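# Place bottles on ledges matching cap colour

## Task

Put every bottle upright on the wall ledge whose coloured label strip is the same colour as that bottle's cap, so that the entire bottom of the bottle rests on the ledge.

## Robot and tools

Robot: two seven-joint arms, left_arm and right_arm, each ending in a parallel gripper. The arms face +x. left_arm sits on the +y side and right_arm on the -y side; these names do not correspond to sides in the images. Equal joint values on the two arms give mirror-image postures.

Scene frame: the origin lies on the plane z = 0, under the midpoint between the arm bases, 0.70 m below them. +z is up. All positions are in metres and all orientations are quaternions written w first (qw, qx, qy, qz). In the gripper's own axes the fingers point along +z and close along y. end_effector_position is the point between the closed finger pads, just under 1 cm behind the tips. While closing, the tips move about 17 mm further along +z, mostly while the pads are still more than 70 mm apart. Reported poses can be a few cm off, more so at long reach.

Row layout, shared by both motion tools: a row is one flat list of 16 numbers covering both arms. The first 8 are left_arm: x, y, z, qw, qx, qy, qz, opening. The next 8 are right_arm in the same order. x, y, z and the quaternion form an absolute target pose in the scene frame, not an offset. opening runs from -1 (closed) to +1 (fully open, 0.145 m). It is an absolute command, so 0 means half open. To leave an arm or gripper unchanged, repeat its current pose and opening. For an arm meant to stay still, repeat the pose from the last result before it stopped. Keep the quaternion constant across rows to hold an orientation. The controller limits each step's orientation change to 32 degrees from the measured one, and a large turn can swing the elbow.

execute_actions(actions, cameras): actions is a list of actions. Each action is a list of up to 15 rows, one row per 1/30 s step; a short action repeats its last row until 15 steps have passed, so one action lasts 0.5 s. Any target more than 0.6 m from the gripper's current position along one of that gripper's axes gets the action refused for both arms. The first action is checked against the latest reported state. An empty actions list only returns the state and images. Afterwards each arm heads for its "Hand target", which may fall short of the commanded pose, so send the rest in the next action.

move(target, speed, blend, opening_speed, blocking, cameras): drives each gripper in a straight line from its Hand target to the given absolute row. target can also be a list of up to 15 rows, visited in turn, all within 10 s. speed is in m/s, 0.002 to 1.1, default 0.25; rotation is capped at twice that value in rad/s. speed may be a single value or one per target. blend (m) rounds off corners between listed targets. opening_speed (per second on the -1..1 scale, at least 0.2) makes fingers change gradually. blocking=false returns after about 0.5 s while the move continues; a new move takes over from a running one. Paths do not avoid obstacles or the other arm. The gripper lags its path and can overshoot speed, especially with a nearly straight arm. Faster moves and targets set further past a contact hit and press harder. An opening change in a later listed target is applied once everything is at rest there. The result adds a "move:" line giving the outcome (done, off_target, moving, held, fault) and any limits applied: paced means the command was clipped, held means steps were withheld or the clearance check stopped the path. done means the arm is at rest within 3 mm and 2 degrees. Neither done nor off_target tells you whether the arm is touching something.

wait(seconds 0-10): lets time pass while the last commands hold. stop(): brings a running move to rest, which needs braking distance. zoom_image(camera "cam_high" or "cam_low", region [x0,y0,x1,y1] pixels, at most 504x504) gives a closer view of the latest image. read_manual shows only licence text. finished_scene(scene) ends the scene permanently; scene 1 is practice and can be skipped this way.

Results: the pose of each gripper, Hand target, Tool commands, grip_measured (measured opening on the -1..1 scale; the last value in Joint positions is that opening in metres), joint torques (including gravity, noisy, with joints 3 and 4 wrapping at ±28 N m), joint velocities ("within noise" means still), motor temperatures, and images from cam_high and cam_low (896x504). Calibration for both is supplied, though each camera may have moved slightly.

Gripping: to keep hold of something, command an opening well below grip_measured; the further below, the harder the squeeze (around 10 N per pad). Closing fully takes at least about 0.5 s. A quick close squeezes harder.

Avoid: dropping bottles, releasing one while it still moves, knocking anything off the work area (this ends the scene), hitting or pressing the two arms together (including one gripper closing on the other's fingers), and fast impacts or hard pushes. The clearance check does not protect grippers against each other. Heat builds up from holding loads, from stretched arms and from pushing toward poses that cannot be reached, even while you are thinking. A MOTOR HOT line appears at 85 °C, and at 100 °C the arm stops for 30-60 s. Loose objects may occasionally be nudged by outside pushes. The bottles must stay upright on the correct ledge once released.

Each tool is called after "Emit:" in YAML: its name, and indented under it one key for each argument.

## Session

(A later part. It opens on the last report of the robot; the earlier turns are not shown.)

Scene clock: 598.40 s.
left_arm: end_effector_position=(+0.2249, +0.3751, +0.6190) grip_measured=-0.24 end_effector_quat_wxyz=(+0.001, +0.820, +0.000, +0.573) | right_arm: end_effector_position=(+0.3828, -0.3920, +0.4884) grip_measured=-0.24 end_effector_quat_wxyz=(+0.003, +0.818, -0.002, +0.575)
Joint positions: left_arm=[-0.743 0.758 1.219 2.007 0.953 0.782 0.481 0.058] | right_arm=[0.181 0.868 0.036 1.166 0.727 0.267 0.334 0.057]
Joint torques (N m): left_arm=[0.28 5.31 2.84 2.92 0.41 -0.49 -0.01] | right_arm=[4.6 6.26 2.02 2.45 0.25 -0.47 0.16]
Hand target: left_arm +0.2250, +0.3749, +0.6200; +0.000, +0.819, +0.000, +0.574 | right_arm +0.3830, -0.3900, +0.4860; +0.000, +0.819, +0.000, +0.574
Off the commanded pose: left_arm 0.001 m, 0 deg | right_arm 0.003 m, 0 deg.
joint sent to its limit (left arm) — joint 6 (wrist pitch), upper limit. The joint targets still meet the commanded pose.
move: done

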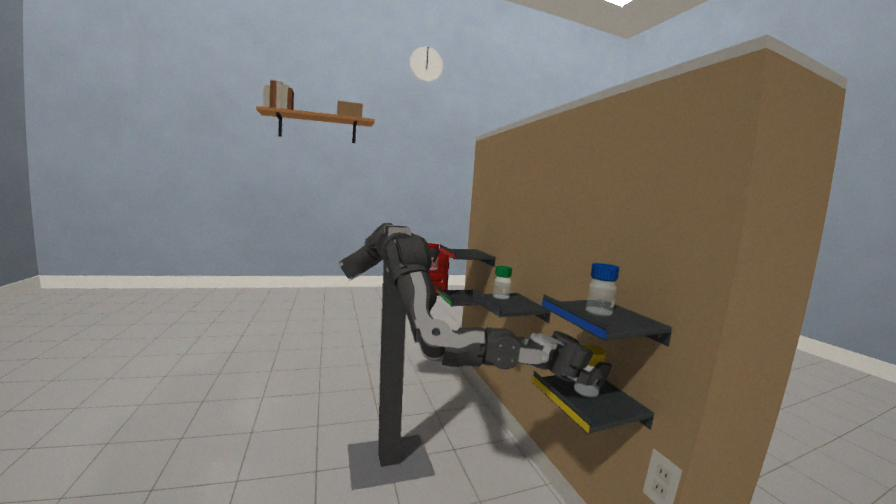

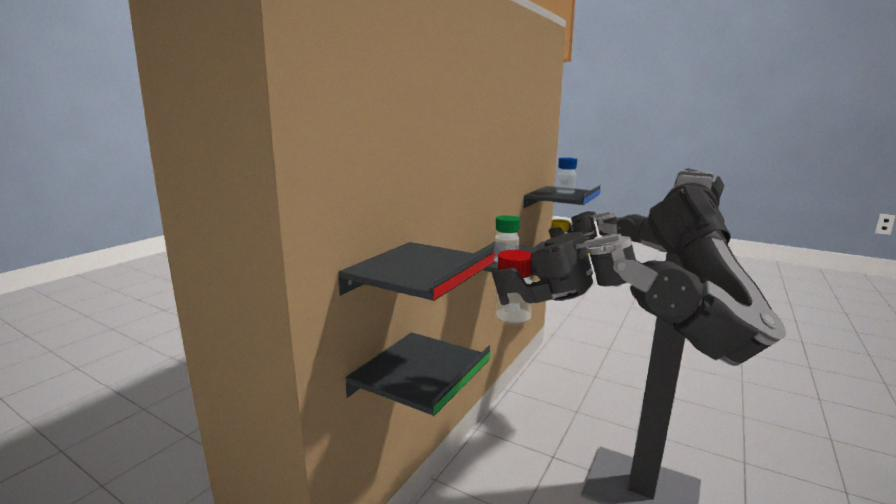

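Emit:
move:
  target:
    - [0.225,0.375,0.62,0,0.8192,0,0.5736,-0.6,0.383,-0.39,0.488,0,0.8192,0,0.5736,0.5]
    - [0.235,0.40,0.74,0,0.8192,0,0.5736,-0.6,0.383,-0.39,0.488,0,0.8192,0,0.5736,0.5]
    - [0.30,0.39,0.74,0,0.8192,0,0.5736,-0.6,0.36,-0.39,0.495,0,0.8192,0,0.5736,0.5]
    - [0.35,0.385,0.738,0,0.8192,0,0.5736,-0.6,0.25,-0.39,0.505,0,0.8192,0,0.5736,0.5]
  speed: 0.12
  opening_speed: 0.5

Emit:
zoom_image:
  camera: "cam_high"
  region: [520, 230, 690, 440]

Emit:
zoom_image:
  camera: "cam_low"
  region: [350, 150, 550, 310]

Scene clock: 616.30 s.
left_arm: end_effector_position=(+0.3504, +0.3841, +0.7381) grip_measured=-0.24 end_effector_quat_wxyz=(+0.001, +0.815, -0.003, +0.580) | right_arm: end_effector_position=(+0.2494, -0.3905, +0.5030) grip_measured=+0.50 end_effector_quat_wxyz=(+0.001, +0.821, -0.002, +0.571)
Joint positions: left_arm=[-1.101 1.582 1.551 1.507 1.514 0.781 0.081 0.058] | right_arm=[-0.707 0.775 0.712 1.688 0.843 0.25 0.4 0.112]
Joint torques (N m): left_arm=[5.6 3.73 2.7 0.27 0.22 -0.57 -0.01] | right_arm=[0.67 5.63 4.4 2.88 0.39 -0.48 0.17]
Hand target: left_arm +0.3501, +0.3850, +0.7379; +0.000, +0.815, +0.000, +0.580 | right_arm +0.2500, -0.3900, +0.5050; +0.000, +0.819, +0.000, +0.574
Off the commanded pose: left_arm 0.001 m, 1 deg | right_arm 0.002 m, 1 deg.
joint sent to its limit (left arm) — joint 6 (wrist pitch), upper limit. The joint targets still meet the commanded pose.
move: done

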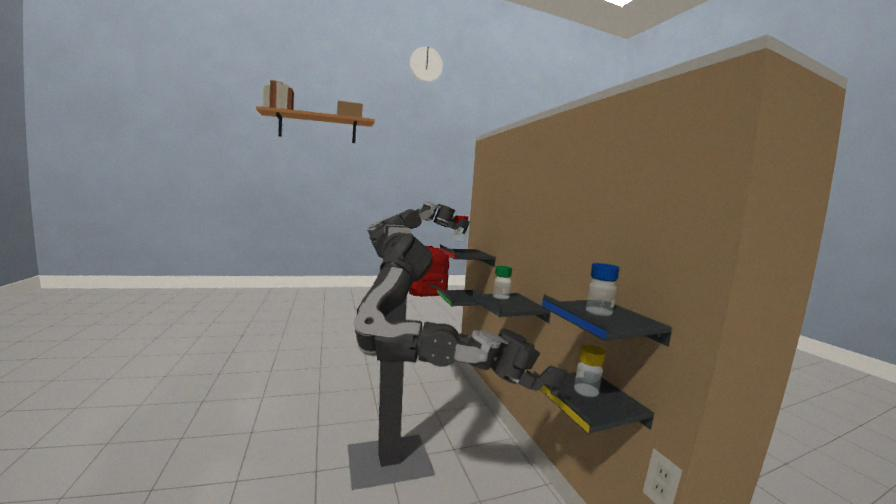

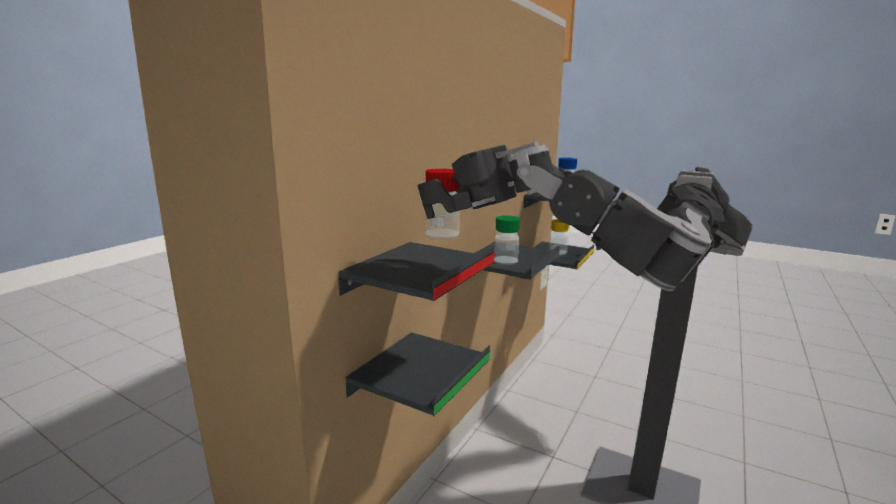

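Scaled by 2.400 (camera's finer frame: 1280x720).

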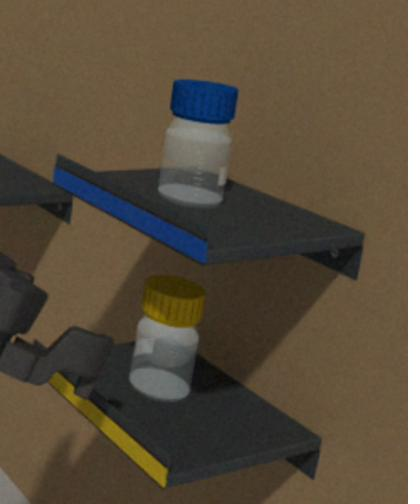

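Scaled by 2.520 (camera's finer frame: 1280x720).

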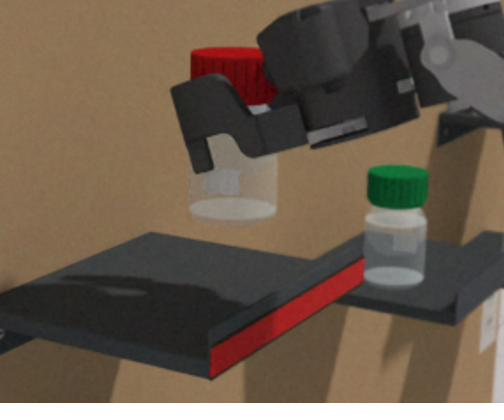

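Emit:
move:
  target:
    - [0.387,0.385,0.735,0,0.8192,0,0.5736,-0.6,0.25,-0.39,0.505,0,0.8192,0,0.5736,0.5]
    - [0.387,0.385,0.697,0,0.8192,0,0.5736,-0.6,0.25,-0.39,0.505,0,0.8192,0,0.5736,0.5]
  speed: 0.1

Emit:
zoom_image:
  camera: "cam_low"
  region: [350, 150, 550, 310]

Emit:
move:
  target:
    - [0.387,0.385,0.691,0,0.8192,0,0.5736,-0.6,0.25,-0.39,0.505,0,0.8192,0,0.5736,0.5]
  speed: 0.05

Emit:
zoom_image:
  camera: "cam_low"
  region: [350, 150, 550, 310]

Scene clock: 631.27 s.
left_arm: end_effector_position=(+0.3867, +0.3842, +0.6942) grip_measured=-0.24 end_effector_quat_wxyz=(+0.001, +0.823, -0.002, +0.568) | right_arm: end_effector_position=(+0.2494, -0.3905, +0.5030) grip_measured=+0.50 end_effector_quat_wxyz=(+0.001, +0.821, -0.002, +0.571)
Joint positions: left_arm=[-1.285 1.686 1.51 1.396 1.537 0.587 0.076 0.058] | right_arm=[-0.707 0.775 0.712 1.688 0.843 0.25 0.4 0.112]
Joint torques (N m): left_arm=[6.26 2.12 3.89 0.47 0.2 -0.89 -0.01] | right_arm=[0.73 5.66 4.46 2.84 0.42 -0.45 0.17]
Hand target: left_arm +0.3870, +0.3850, +0.6970; +0.000, +0.819, +0.000, +0.574 | right_arm +0.2500, -0.3900, +0.5050; +0.000, +0.819, +0.000, +0.574
Off the commanded pose: left_arm 0.003 m, 1 deg | right_arm 0.002 m, 1 deg.
move: done

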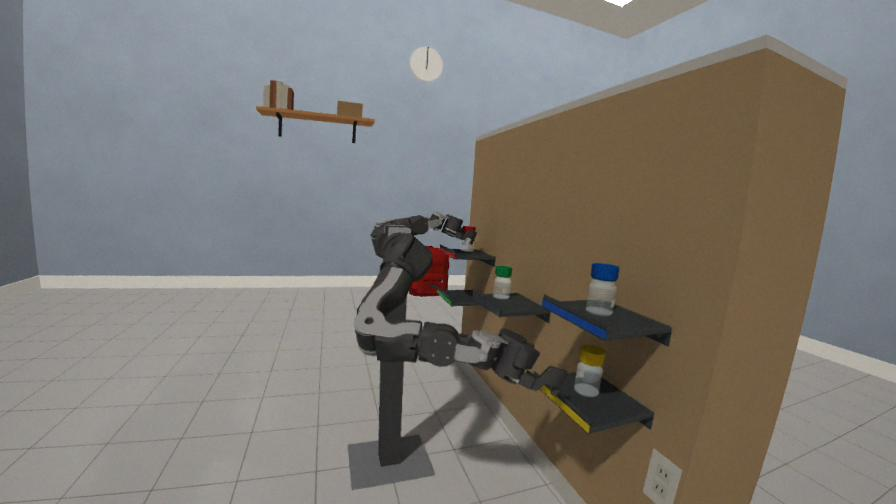

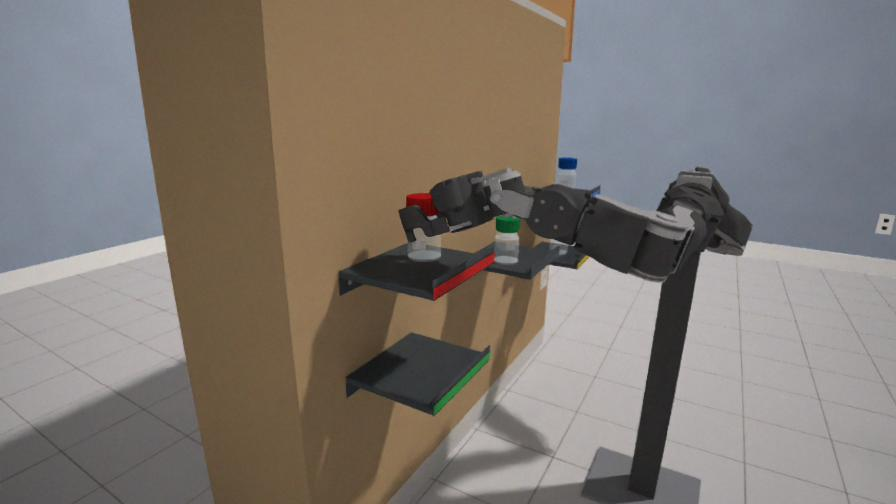

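Scaled by 2.520 (camera's finer frame: 1280x720).

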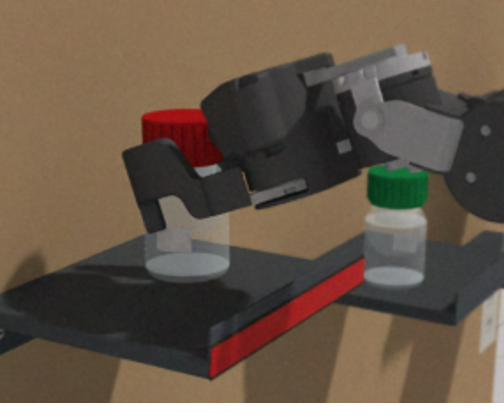

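Scene clock: 631.97 s.
left_arm: end_effector_position=(+0.3871, +0.3838, +0.6908) grip_measured=-0.24 end_effector_quat_wxyz=(+0.002, +0.821, -0.002, +0.571) | right_arm: end_effector_position=(+0.2494, -0.3905, +0.5030) grip_measured=+0.50 end_effector_quat_wxyz=(+0.001, +0.821, -0.002, +0.571)
Joint positions: left_arm=[-1.303 1.682 1.51 1.402 1.539 0.563 0.075 0.058] | right_arm=[-0.707 0.775 0.712 1.688 0.843 0.25 0.4 0.112]
Joint torques (N m): left_arm=[5.47 1.86 3.38 0.54 0.23 -0.94 -0.04] | right_arm=[0.73 5.58 4.46 2.89 0.39 -0.47 0.18]
Hand target: left_arm +0.3870, +0.3850, +0.6911; +0.000, +0.819, +0.000, +0.574 | right_arm +0.2500, -0.3900, +0.5050; +0.000, +0.819, +0.000, +0.574
Off the commanded pose: left_arm 0.001 m, 1 deg | right_arm 0.002 m, 1 deg.
move: done

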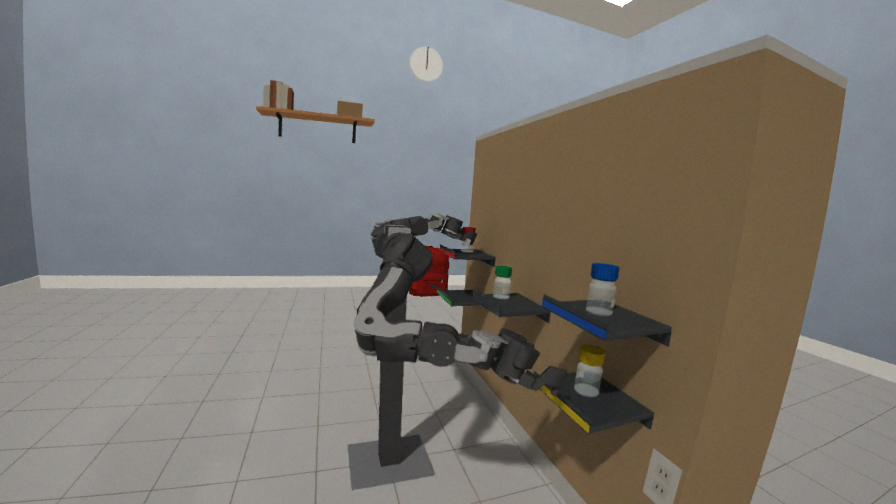

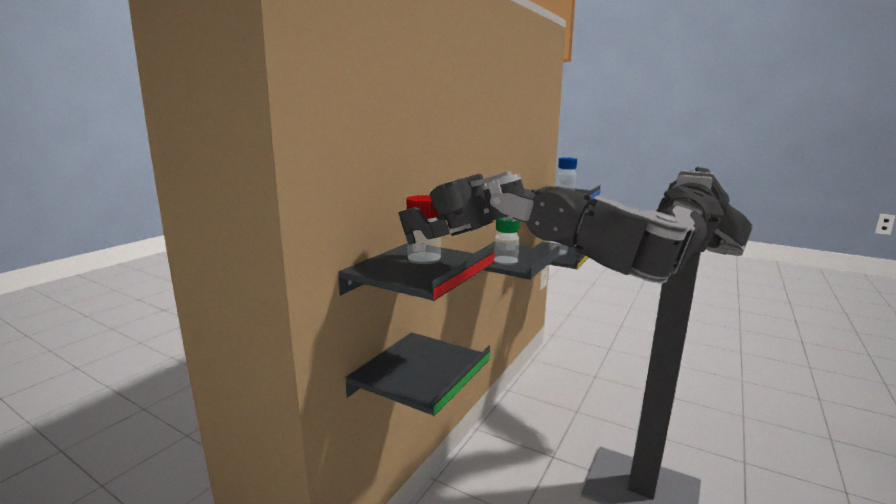

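Scaled by 2.520 (camera's finer frame: 1280x720).

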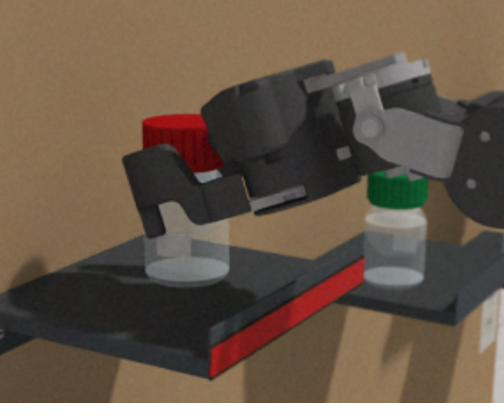

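Emit:
move:
  target:
    - [0.387,0.385,0.687,0,0.8192,0,0.5736,-0.6,0.25,-0.39,0.505,0,0.8192,0,0.5736,0.5]
  speed: 0.05

Emit:
zoom_image:
  camera: "cam_low"
  region: [350, 150, 550, 310]

Scene clock: 637.17 s.
left_arm: end_effector_position=(+0.3872, +0.3837, +0.6877) grip_measured=-0.24 end_effector_quat_wxyz=(+0.002, +0.820, -0.002, +0.572) | right_arm: end_effector_position=(+0.2494, -0.3905, +0.5030) grip_measured=+0.50 end_effector_quat_wxyz=(+0.001, +0.821, -0.002, +0.571)
Joint positions: left_arm=[-1.317 1.678 1.51 1.407 1.54 0.545 0.074 0.058] | right_arm=[-0.707 0.775 0.712 1.688 0.843 0.25 0.4 0.112]
Joint torques (N m): left_arm=[5.24 1.73 3.21 0.57 0.23 -0.86 -0.04] | right_arm=[0.67 5.58 4.48 2.89 0.39 -0.49 0.18]
Hand target: left_arm +0.3870, +0.3850, +0.6870; +0.000, +0.819, +0.000, +0.574 | right_arm +0.2500, -0.3900, +0.5050; +0.000, +0.819, +0.000, +0.574
Off the commanded pose: left_arm 0.001 m, 0 deg | right_arm 0.002 m, 1 deg.
move: done

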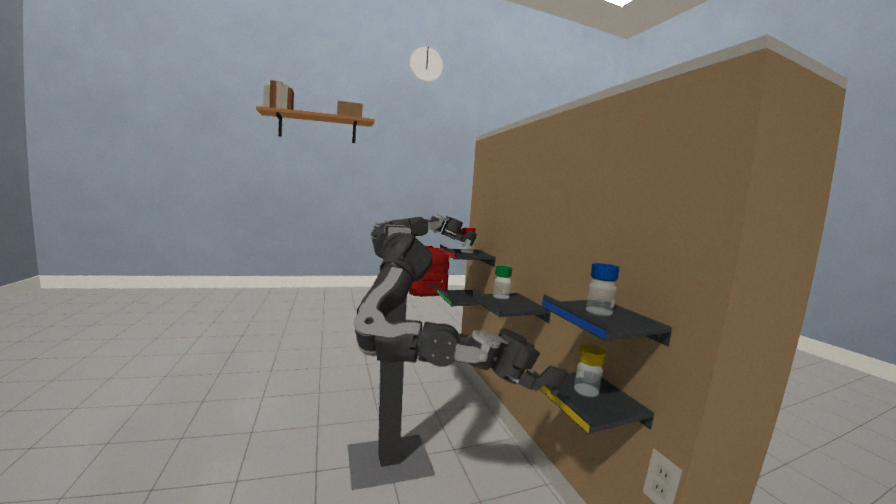

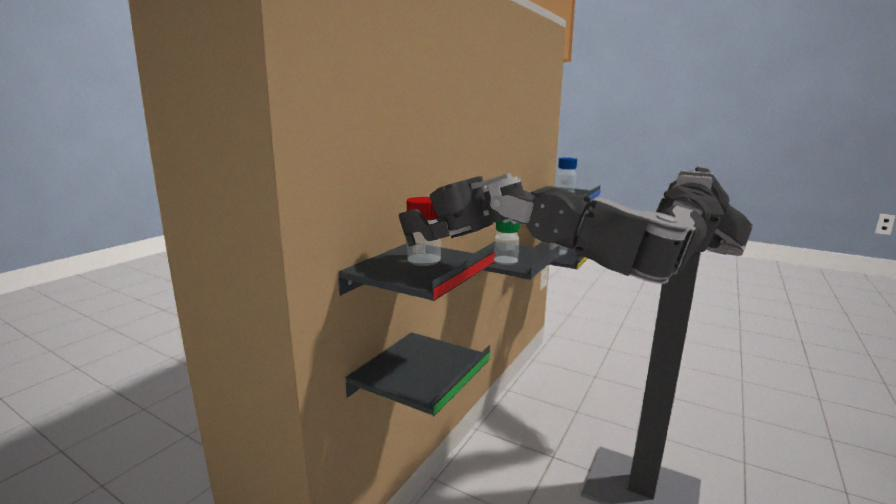

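Scaled by 2.520 (camera's finer frame: 1280x720).

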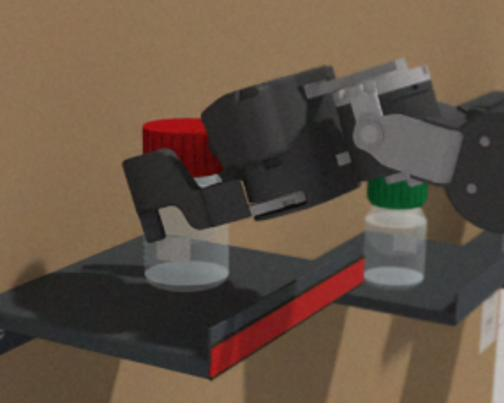

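Moved ~3 mm; continue stepping.

Emit:
move:
  target:
    - [0.387,0.385,0.683,0,0.8192,0,0.5736,-0.6,0.25,-0.39,0.505,0,0.8192,0,0.5736,0.5]
  speed: 0.05
  cameras: ["cam_low"]

Emit:
zoom_image:
  camera: "cam_low"
  region: [350, 150, 550, 310]

Scene clock: 643.40 s.
left_arm: end_effector_position=(+0.3877, +0.3838, +0.6873) grip_measured=-0.24 end_effector_quat_wxyz=(+0.002, +0.816, -0.002, +0.578) | right_arm: end_effector_position=(+0.2494, -0.3905, +0.5030) grip_measured=+0.50 end_effector_quat_wxyz=(+0.001, +0.821, -0.002, +0.571)
Joint positions: left_arm=[-1.328 1.674 1.51 1.41 1.543 0.52 0.073 0.058] | right_arm=[-0.707 0.775 0.712 1.688 0.843 0.25 0.4 0.112]
Joint torques (N m): left_arm=[4.55 1.73 2.61 0.61 0.19 -0.6 -0.04] | right_arm=[0.59 5.74 4.53 2.81 0.4 -0.48 0.18]
Hand target: left_arm +0.3869, +0.3851, +0.6830; +0.000, +0.819, +0.000, +0.573 | right_arm +0.2500, -0.3900, +0.5050; +0.000, +0.819, +0.000, +0.574
Off the commanded pose: left_arm 0.004 m, 1 deg | right_arm 0.002 m, 1 deg.
move: off_target (left_arm)

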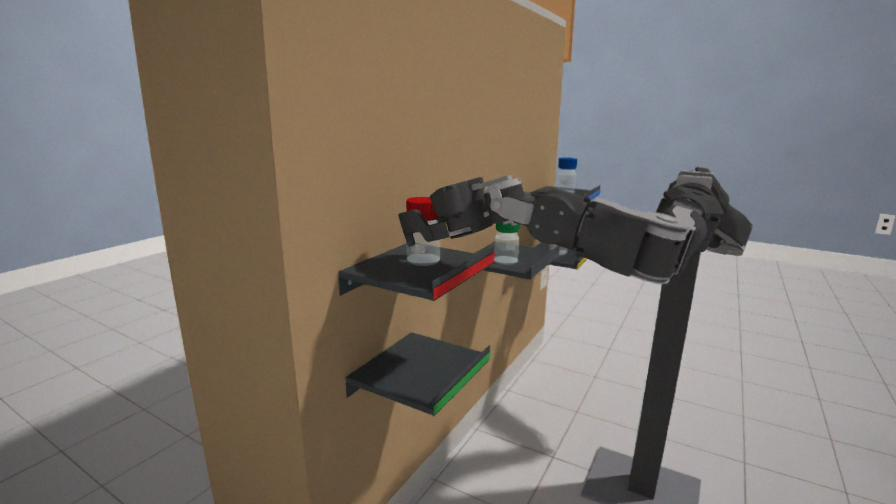

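Scaled by 2.520 (camera's finer frame: 1280x720).

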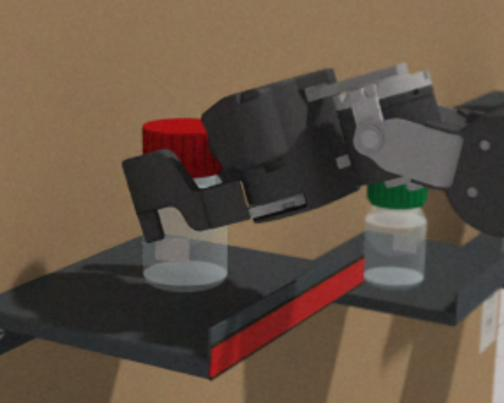

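Emit:
move:
  target:
    - [0.387,0.385,0.6865,0,0.8192,0,0.5736,0.5,0.25,-0.39,0.505,0,0.8192,0,0.5736,0.5]
    - [0.365,0.385,0.694,0,0.8192,0,0.5736,0.5,0.25,-0.39,0.505,0,0.8192,0,0.5736,0.5]
    - [0.26,0.385,0.70,0,0.8192,0,0.5736,0.5,0.25,-0.39,0.505,0,0.8192,0,0.5736,0.5]
    - [0.225,0.35,0.58,0,0.8192,0,0.5736,0.5,0.25,-0.39,0.505,0,0.8192,0,0.5736,0.5]
  speed: [0.1,0.1,0.15,0.2]
  opening_speed: 0.5

Emit:
zoom_image:
  camera: "cam_low"
  region: [350, 150, 550, 310]

Scene clock: 659.07 s.
left_arm: end_effector_position=(+0.2249, +0.3507, +0.5803) grip_measured=+0.50 end_effector_quat_wxyz=(+0.000, +0.819, +0.001, +0.574) | right_arm: end_effector_position=(+0.2494, -0.3905, +0.5030) grip_measured=+0.50 end_effector_quat_wxyz=(+0.001, +0.821, -0.002, +0.571)
Joint positions: left_arm=[-1.132 0.79 1.097 2.094 1.166 0.367 0.2 0.112] | right_arm=[-0.707 0.775 0.712 1.688 0.843 0.25 0.4 0.112]
Joint torques (N m): left_arm=[-0.38 2.94 2.45 2.37 0.17 -0.68 0.12] | right_arm=[0.67 5.68 4.44 2.73 0.4 -0.47 0.17]
Hand target: left_arm +0.2250, +0.3501, +0.5801; +0.000, +0.819, +0.000, +0.574 | right_arm +0.2500, -0.3900, +0.5050; +0.000, +0.819, +0.000, +0.574
Off the commanded pose: left_arm 0.001 m, 0 deg | right_arm 0.002 m, 1 deg.
move: done

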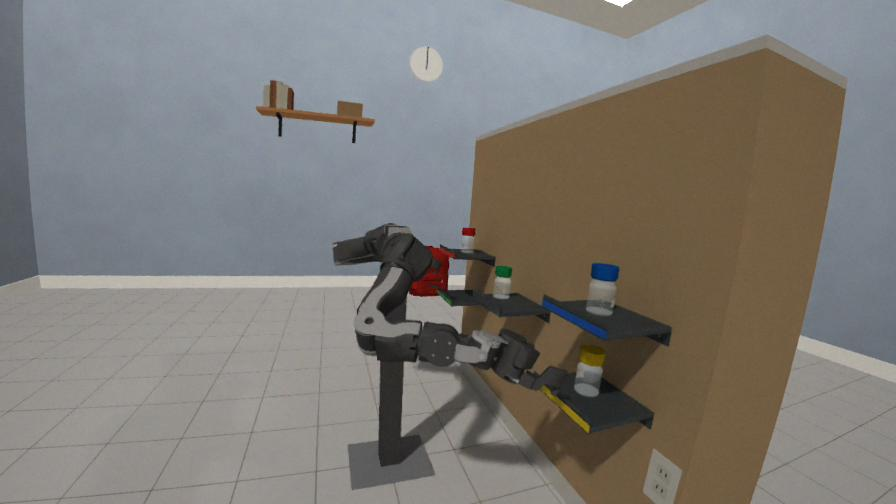

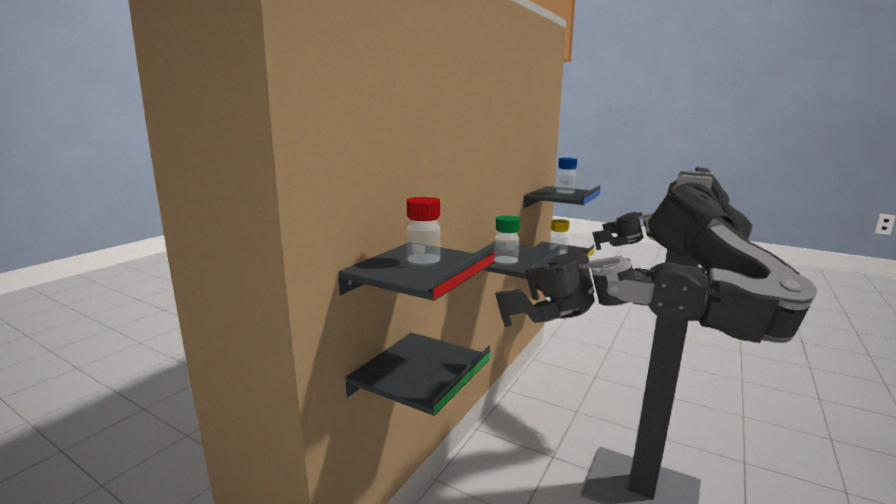

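Scaled by 2.520 (camera's finer frame: 1280x720).

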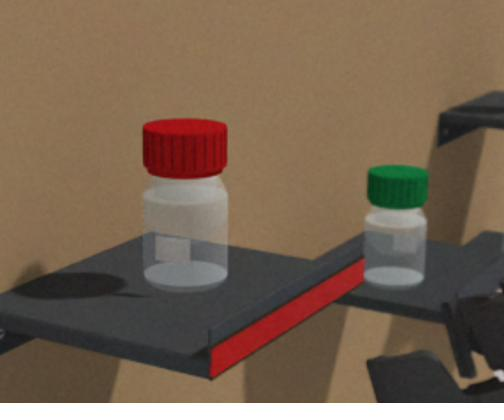

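Emit:
move:
  target:
    - [0.23,0.31,0.48,0,0.7547,0,0.6561,0.5,0.25,-0.39,0.505,0,0.8192,0,0.5736,0.5]
    - [0.23,0.31,0.48,0,0.4617,0,0.887,0.5,0.25,-0.39,0.505,0,0.8192,0,0.5736,0.5]
    - [0.23,0.30,0.48,0,0.8192,0,0.5736,0.5,0.25,-0.39,0.505,0,0.8192,0,0.5736,0.5]
    - [0.24,0.20,0.56,0.08,0.815,-0.1,0.565,0.5,0.25,-0.39,0.505,0,0.8192,0,0.5736,0.5]
    - [0.29,0.085,0.60,0.1241,0.7998,-0.1773,0.56,0.7,0.25,-0.39,0.505,0,0.8192,0,0.5736,0.5]
  speed: 0.3

Emit:
zoom_image:
  camera: "cam_low"
  region: [430, 170, 630, 330]

Emit:
zoom_image:
  camera: "cam_high"
  region: [430, 220, 570, 330]

Scene clock: 679.00 s.
left_arm: end_effector_position=(+0.2906, +0.0850, +0.6006) grip_measured=+0.70 end_effector_quat_wxyz=(+0.126, +0.799, -0.176, +0.561) | right_arm: end_effector_position=(+0.2494, -0.3905, +0.5030) grip_measured=+0.50 end_effector_quat_wxyz=(+0.001, +0.821, -0.002, +0.571)
Joint positions: left_arm=[0.34 0.791 -0.471 2.404 1.296 0.781 -0.737 0.125] | right_arm=[-0.707 0.775 0.712 1.688 0.843 0.25 0.4 0.112]
Joint torques (N m): left_arm=[5.02 2.62 0.96 3.25 -0.05 -0.42 -0.03] | right_arm=[0.59 5.74 4.41 2.85 0.39 -0.47 0.19]
Hand target: left_arm +0.2900, +0.0849, +0.6000; +0.124, +0.800, -0.177, +0.560 | right_arm +0.2500, -0.3900, +0.5050; +0.000, +0.819, +0.000, +0.574
Off the commanded pose: left_arm 0.001 m, 0 deg | right_arm 0.002 m, 1 deg.
joint sent to its limit (left arm) — joint 6 (wrist pitch), upper limit. The joint targets still meet the commanded pose.
move: done

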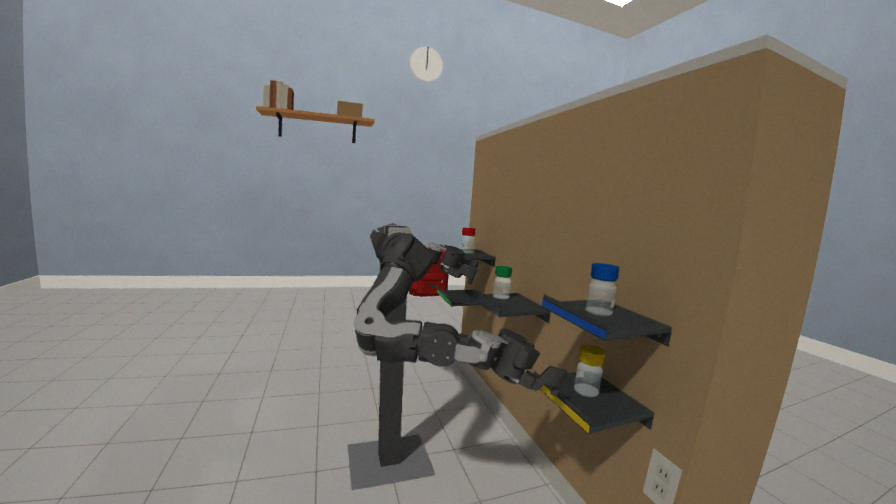

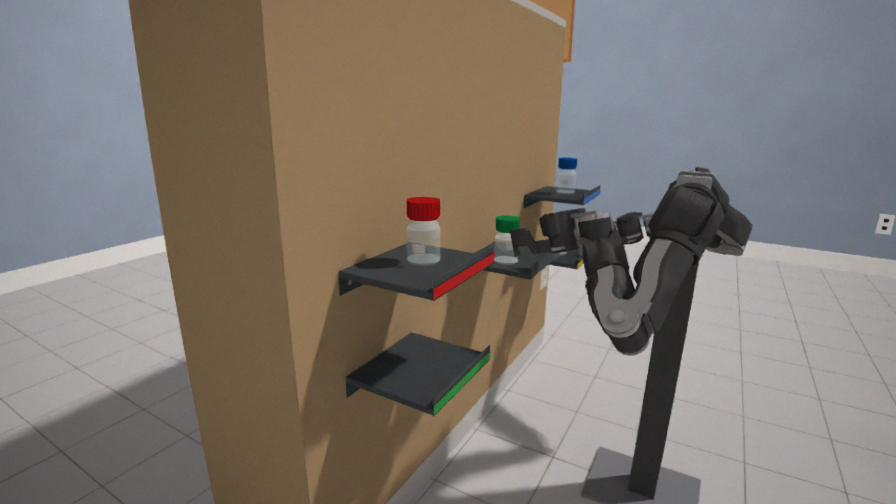

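Scaled by 2.520 (camera's finer frame: 1280x720).

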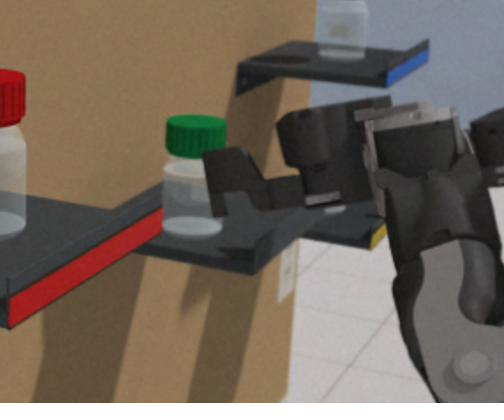

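Scaled by 3.600 (camera's finer frame: 1280x720).

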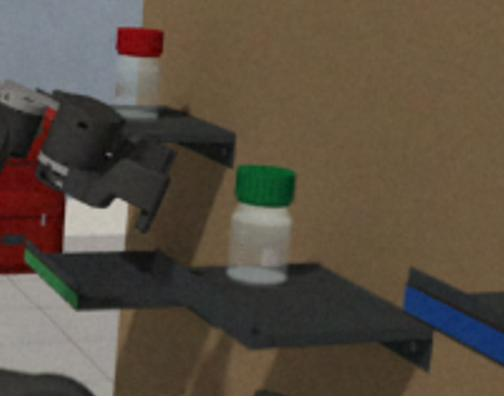

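Emit:
move:
  target:
    - [0.379,0.044,0.597,0.1241,0.7998,-0.1773,0.56,0.7,0.25,-0.39,0.505,0,0.8192,0,0.5736,0.5]
    - [0.379,0.044,0.585,0.1241,0.7998,-0.1773,0.56,0.7,0.25,-0.39,0.505,0,0.8192,0,0.5736,0.5]
  speed: 0.1

Emit:
zoom_image:
  camera: "cam_low"
  region: [430, 170, 630, 330]

Emit:
zoom_image:
  camera: "cam_high"
  region: [430, 220, 570, 330]

Emit:
move:
  target:
    - [0.379,0.044,0.585,0.1241,0.7998,-0.1773,0.56,-0.6,0.25,-0.39,0.505,0,0.8192,0,0.5736,0.5]
  opening_speed: 0.6

Emit:
zoom_image:
  camera: "cam_low"
  region: [430, 170, 630, 330]

Scene clock: 692.00 s.
left_arm: end_effector_position=(+0.3790, +0.0446, +0.5852) grip_measured=+0.70 end_effector_quat_wxyz=(+0.123, +0.800, -0.176, +0.560) | right_arm: end_effector_position=(+0.2494, -0.3905, +0.5030) grip_measured=+0.50 end_effector_quat_wxyz=(+0.001, +0.821, -0.002, +0.571)
Joint positions: left_arm=[0.709 0.544 -0.768 1.918 1.152 0.714 -0.62 0.125] | right_arm=[-0.707 0.775 0.712 1.688 0.843 0.25 0.4 0.112]
Joint torques (N m): left_arm=[7.93 0.75 2.1 2.92 -0.13 -0.6 0.24] | right_arm=[0.67 5.66 4.42 2.85 0.42 -0.48 0.2]
Hand target: left_arm +0.3790, +0.0440, +0.5849; +0.124, +0.800, -0.177, +0.560 | right_arm +0.2500, -0.3900, +0.5050; +0.000, +0.819, +0.000, +0.574
Off the commanded pose: left_arm 0.001 m, 0 deg | right_arm 0.002 m, 1 deg.
move: done

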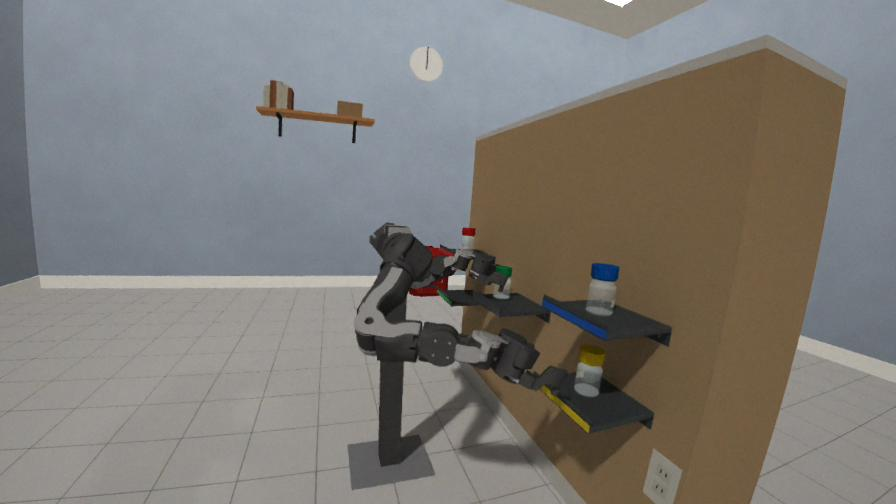

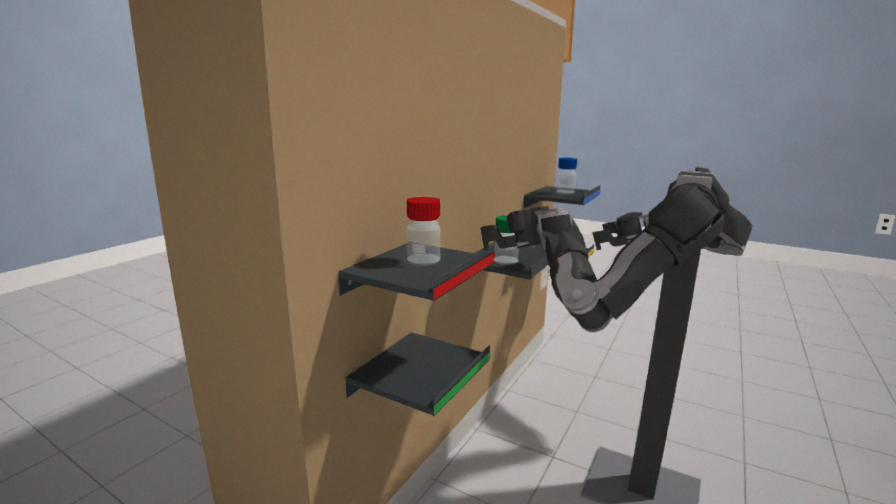

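Scaled by 2.520 (camera's finer frame: 1280x720).

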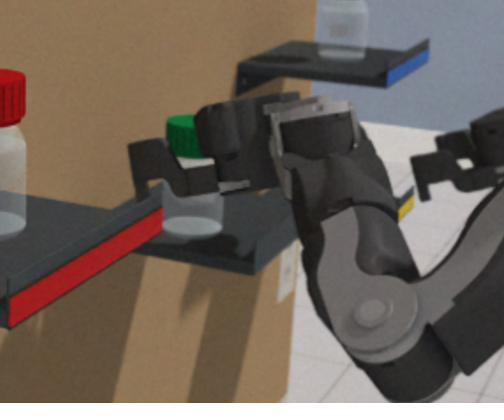

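Scaled by 3.600 (camera's finer frame: 1280x720).

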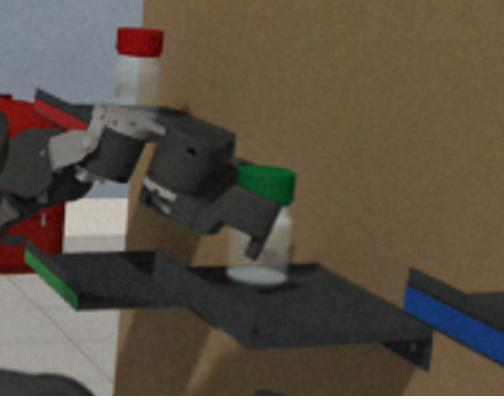

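Scene clock: 694.37 s.
left_arm: end_effector_position=(+0.3791, +0.0446, +0.5854) grip_measured=-0.24 end_effector_quat_wxyz=(+0.123, +0.800, -0.176, +0.561) | right_arm: end_effector_position=(+0.2494, -0.3905, +0.5030) grip_measured=+0.50 end_effector_quat_wxyz=(+0.001, +0.821, -0.002, +0.571)
Joint positions: left_arm=[0.709 0.544 -0.768 1.918 1.151 0.713 -0.619 0.058] | right_arm=[-0.707 0.775 0.712 1.688 0.843 0.25 0.4 0.112]
Joint torques (N m): left_arm=[7.93 0.73 2.13 2.93 -0.11 -0.58 0.23] | right_arm=[0.73 5.6 4.4 2.85 0.39 -0.46 0.15]
Hand target: left_arm +0.3790, +0.0440, +0.5849; +0.124, +0.800, -0.177, +0.560 | right_arm +0.2500, -0.3900, +0.5050; +0.000, +0.819, +0.000, +0.574
Off the commanded pose: left_arm 0.001 m, 0 deg | right_arm 0.002 m, 1 deg.
move: done

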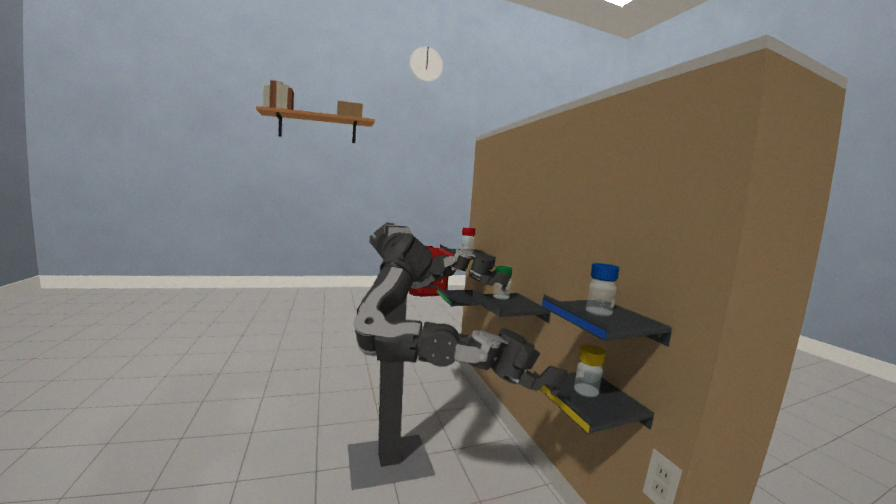

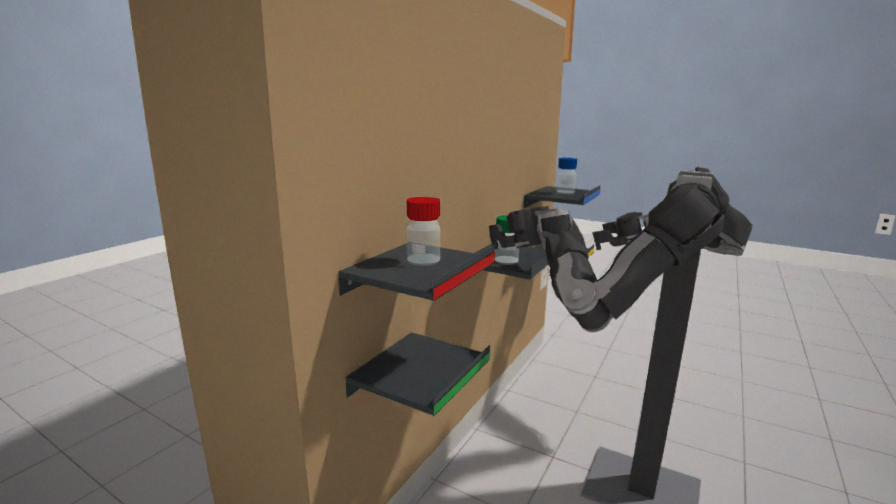

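Scaled by 2.520 (camera's finer frame: 1280x720).

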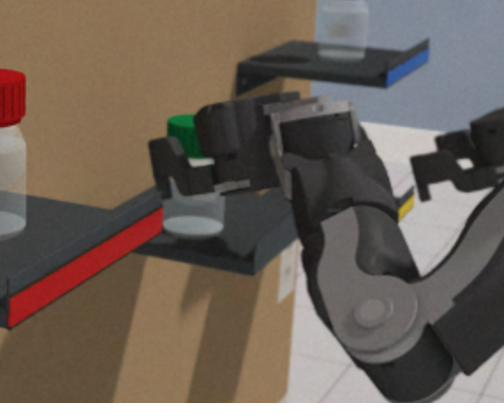

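Emit:
move:
  target:
    - [0.379,0.044,0.617,0.1241,0.7998,-0.1773,0.56,-0.6,0.25,-0.39,0.505,0,0.8192,0,0.5736,0.5]
    - [0.265,0.098,0.612,0.1241,0.7998,-0.1773,0.56,-0.6,0.25,-0.39,0.505,0,0.8192,0,0.5736,0.5]
    - [0.23,0.23,0.565,0.05,0.8192,-0.07,0.568,-0.6,0.25,-0.39,0.505,0,0.8192,0,0.5736,0.5]
    - [0.225,0.37,0.53,0,0.8192,0,0.5736,-0.6,0.25,-0.39,0.505,0,0.8192,0,0.5736,0.5]
  speed: 0.13
  blend: [0,0.02,0.02,0]

Emit:
move:
  target:
    - [0.385,0.385,0.528,0,0.8192,0,0.5736,-0.6,0.25,-0.39,0.505,0,0.8192,0,0.5736,0.5]
    - [0.385,0.385,0.502,0,0.8192,0,0.5736,-0.6,0.25,-0.39,0.505,0,0.8192,0,0.5736,0.5]
  speed: 0.1

Emit:
zoom_image:
  camera: "cam_low"
  region: [340, 260, 540, 420]

Scene clock: 714.90 s.
left_arm: end_effector_position=(+0.2238, +0.3705, +0.5269) grip_measured=-0.24 end_effector_quat_wxyz=(+0.000, +0.823, +0.003, +0.568) | right_arm: end_effector_position=(+0.2494, -0.3905, +0.5030) grip_measured=+0.50 end_effector_quat_wxyz=(+0.001, +0.821, -0.002, +0.571)
Joint positions: left_arm=[-0.923 0.719 0.867 1.899 0.93 0.289 0.346 0.058] | right_arm=[-0.707 0.775 0.712 1.688 0.843 0.25 0.4 0.112]
Joint torques (N m): left_arm=[0.54 4.34 3.34 3.26 0.32 -0.84 0.26] | right_arm=[0.75 5.63 4.45 2.86 0.42 -0.47 0.18]
Hand target: left_arm +0.2250, +0.3699, +0.5300; +0.000, +0.819, +0.000, +0.574 | right_arm +0.2500, -0.3900, +0.5050; +0.000, +0.819, +0.000, +0.574
Off the commanded pose: left_arm 0.003 m, 1 deg | right_arm 0.002 m, 1 deg.
move: done

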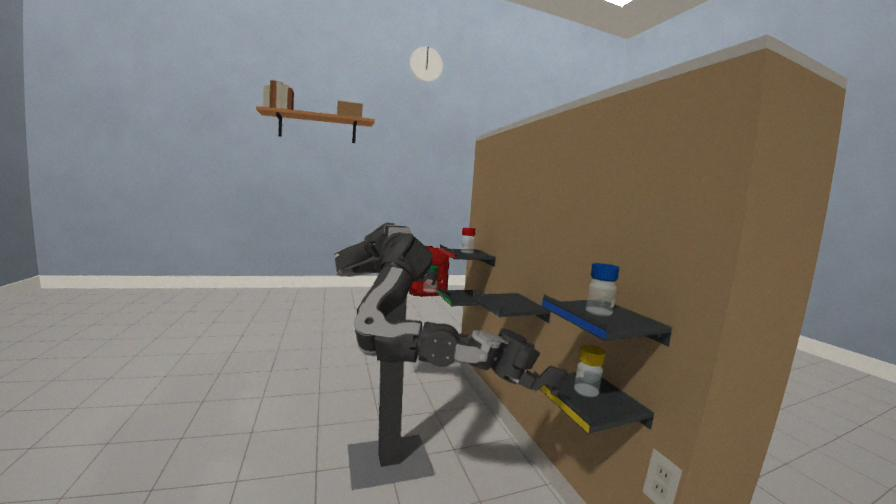

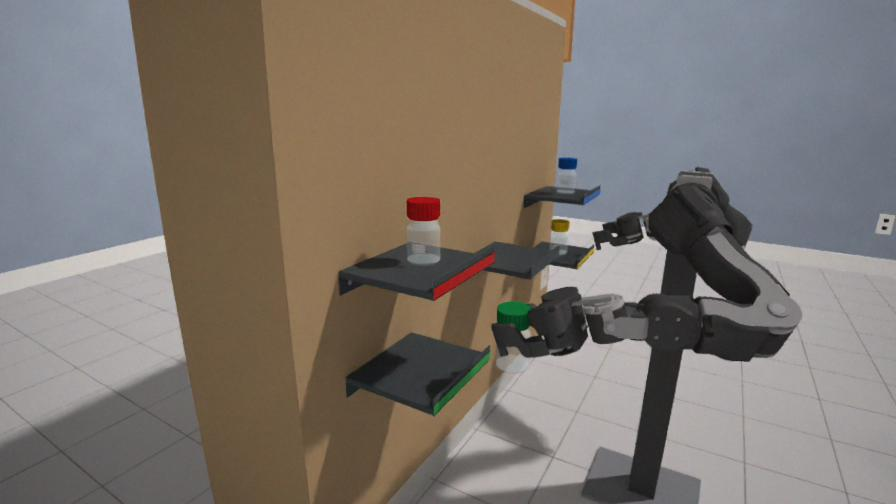

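Scene clock: 717.20 s.
left_arm: end_effector_position=(+0.3839, +0.3859, +0.5000) grip_measured=-0.24 end_effector_quat_wxyz=(-0.002, +0.822, +0.002, +0.569) | right_arm: end_effector_position=(+0.2494, -0.3905, +0.5030) grip_measured=+0.50 end_effector_quat_wxyz=(+0.001, +0.821, -0.002, +0.571)
Joint positions: left_arm=[0.176 0.93 -0.018 1.233 0.822 0.305 0.266 0.058] | right_arm=[-0.707 0.775 0.712 1.688 0.843 0.25 0.4 0.112]
Joint torques (N m): left_arm=[6.58 6.87 2.67 3.41 0.27 -0.89 0.24] | right_arm=[0.7 5.79 4.42 2.96 0.39 -0.52 0.18]
Hand target: left_arm +0.3850, +0.3850, +0.5019; +0.000, +0.819, +0.000, +0.573 | right_arm +0.2500, -0.3900, +0.5050; +0.000, +0.819, +0.000, +0.574
Off the commanded pose: left_arm 0.002 m, 1 deg | right_arm 0.002 m, 1 deg.
move: done

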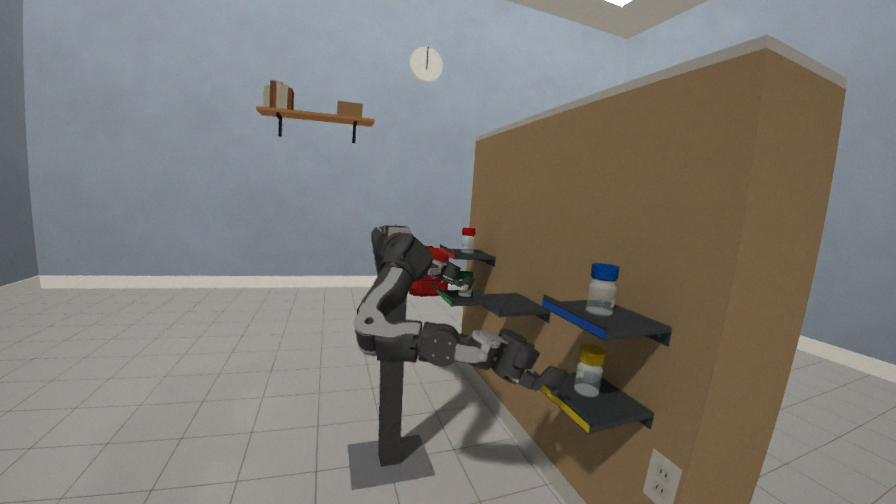

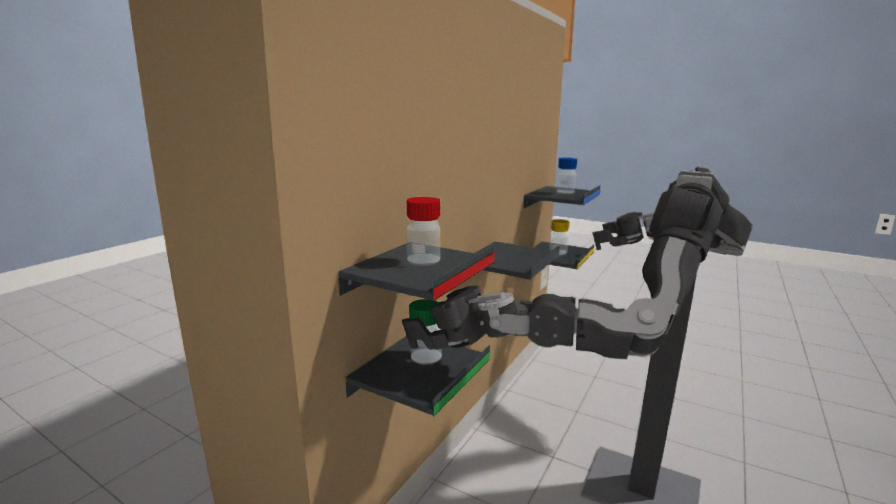

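Scaled by 2.520 (camera's finer frame: 1280x720).

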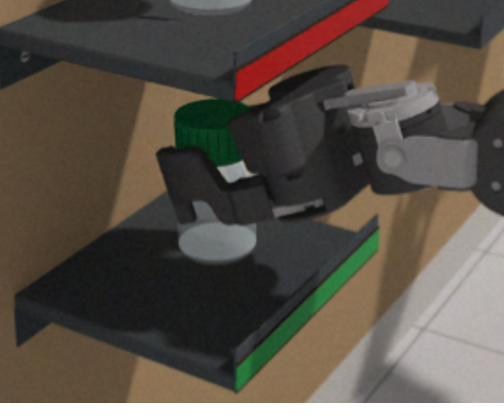

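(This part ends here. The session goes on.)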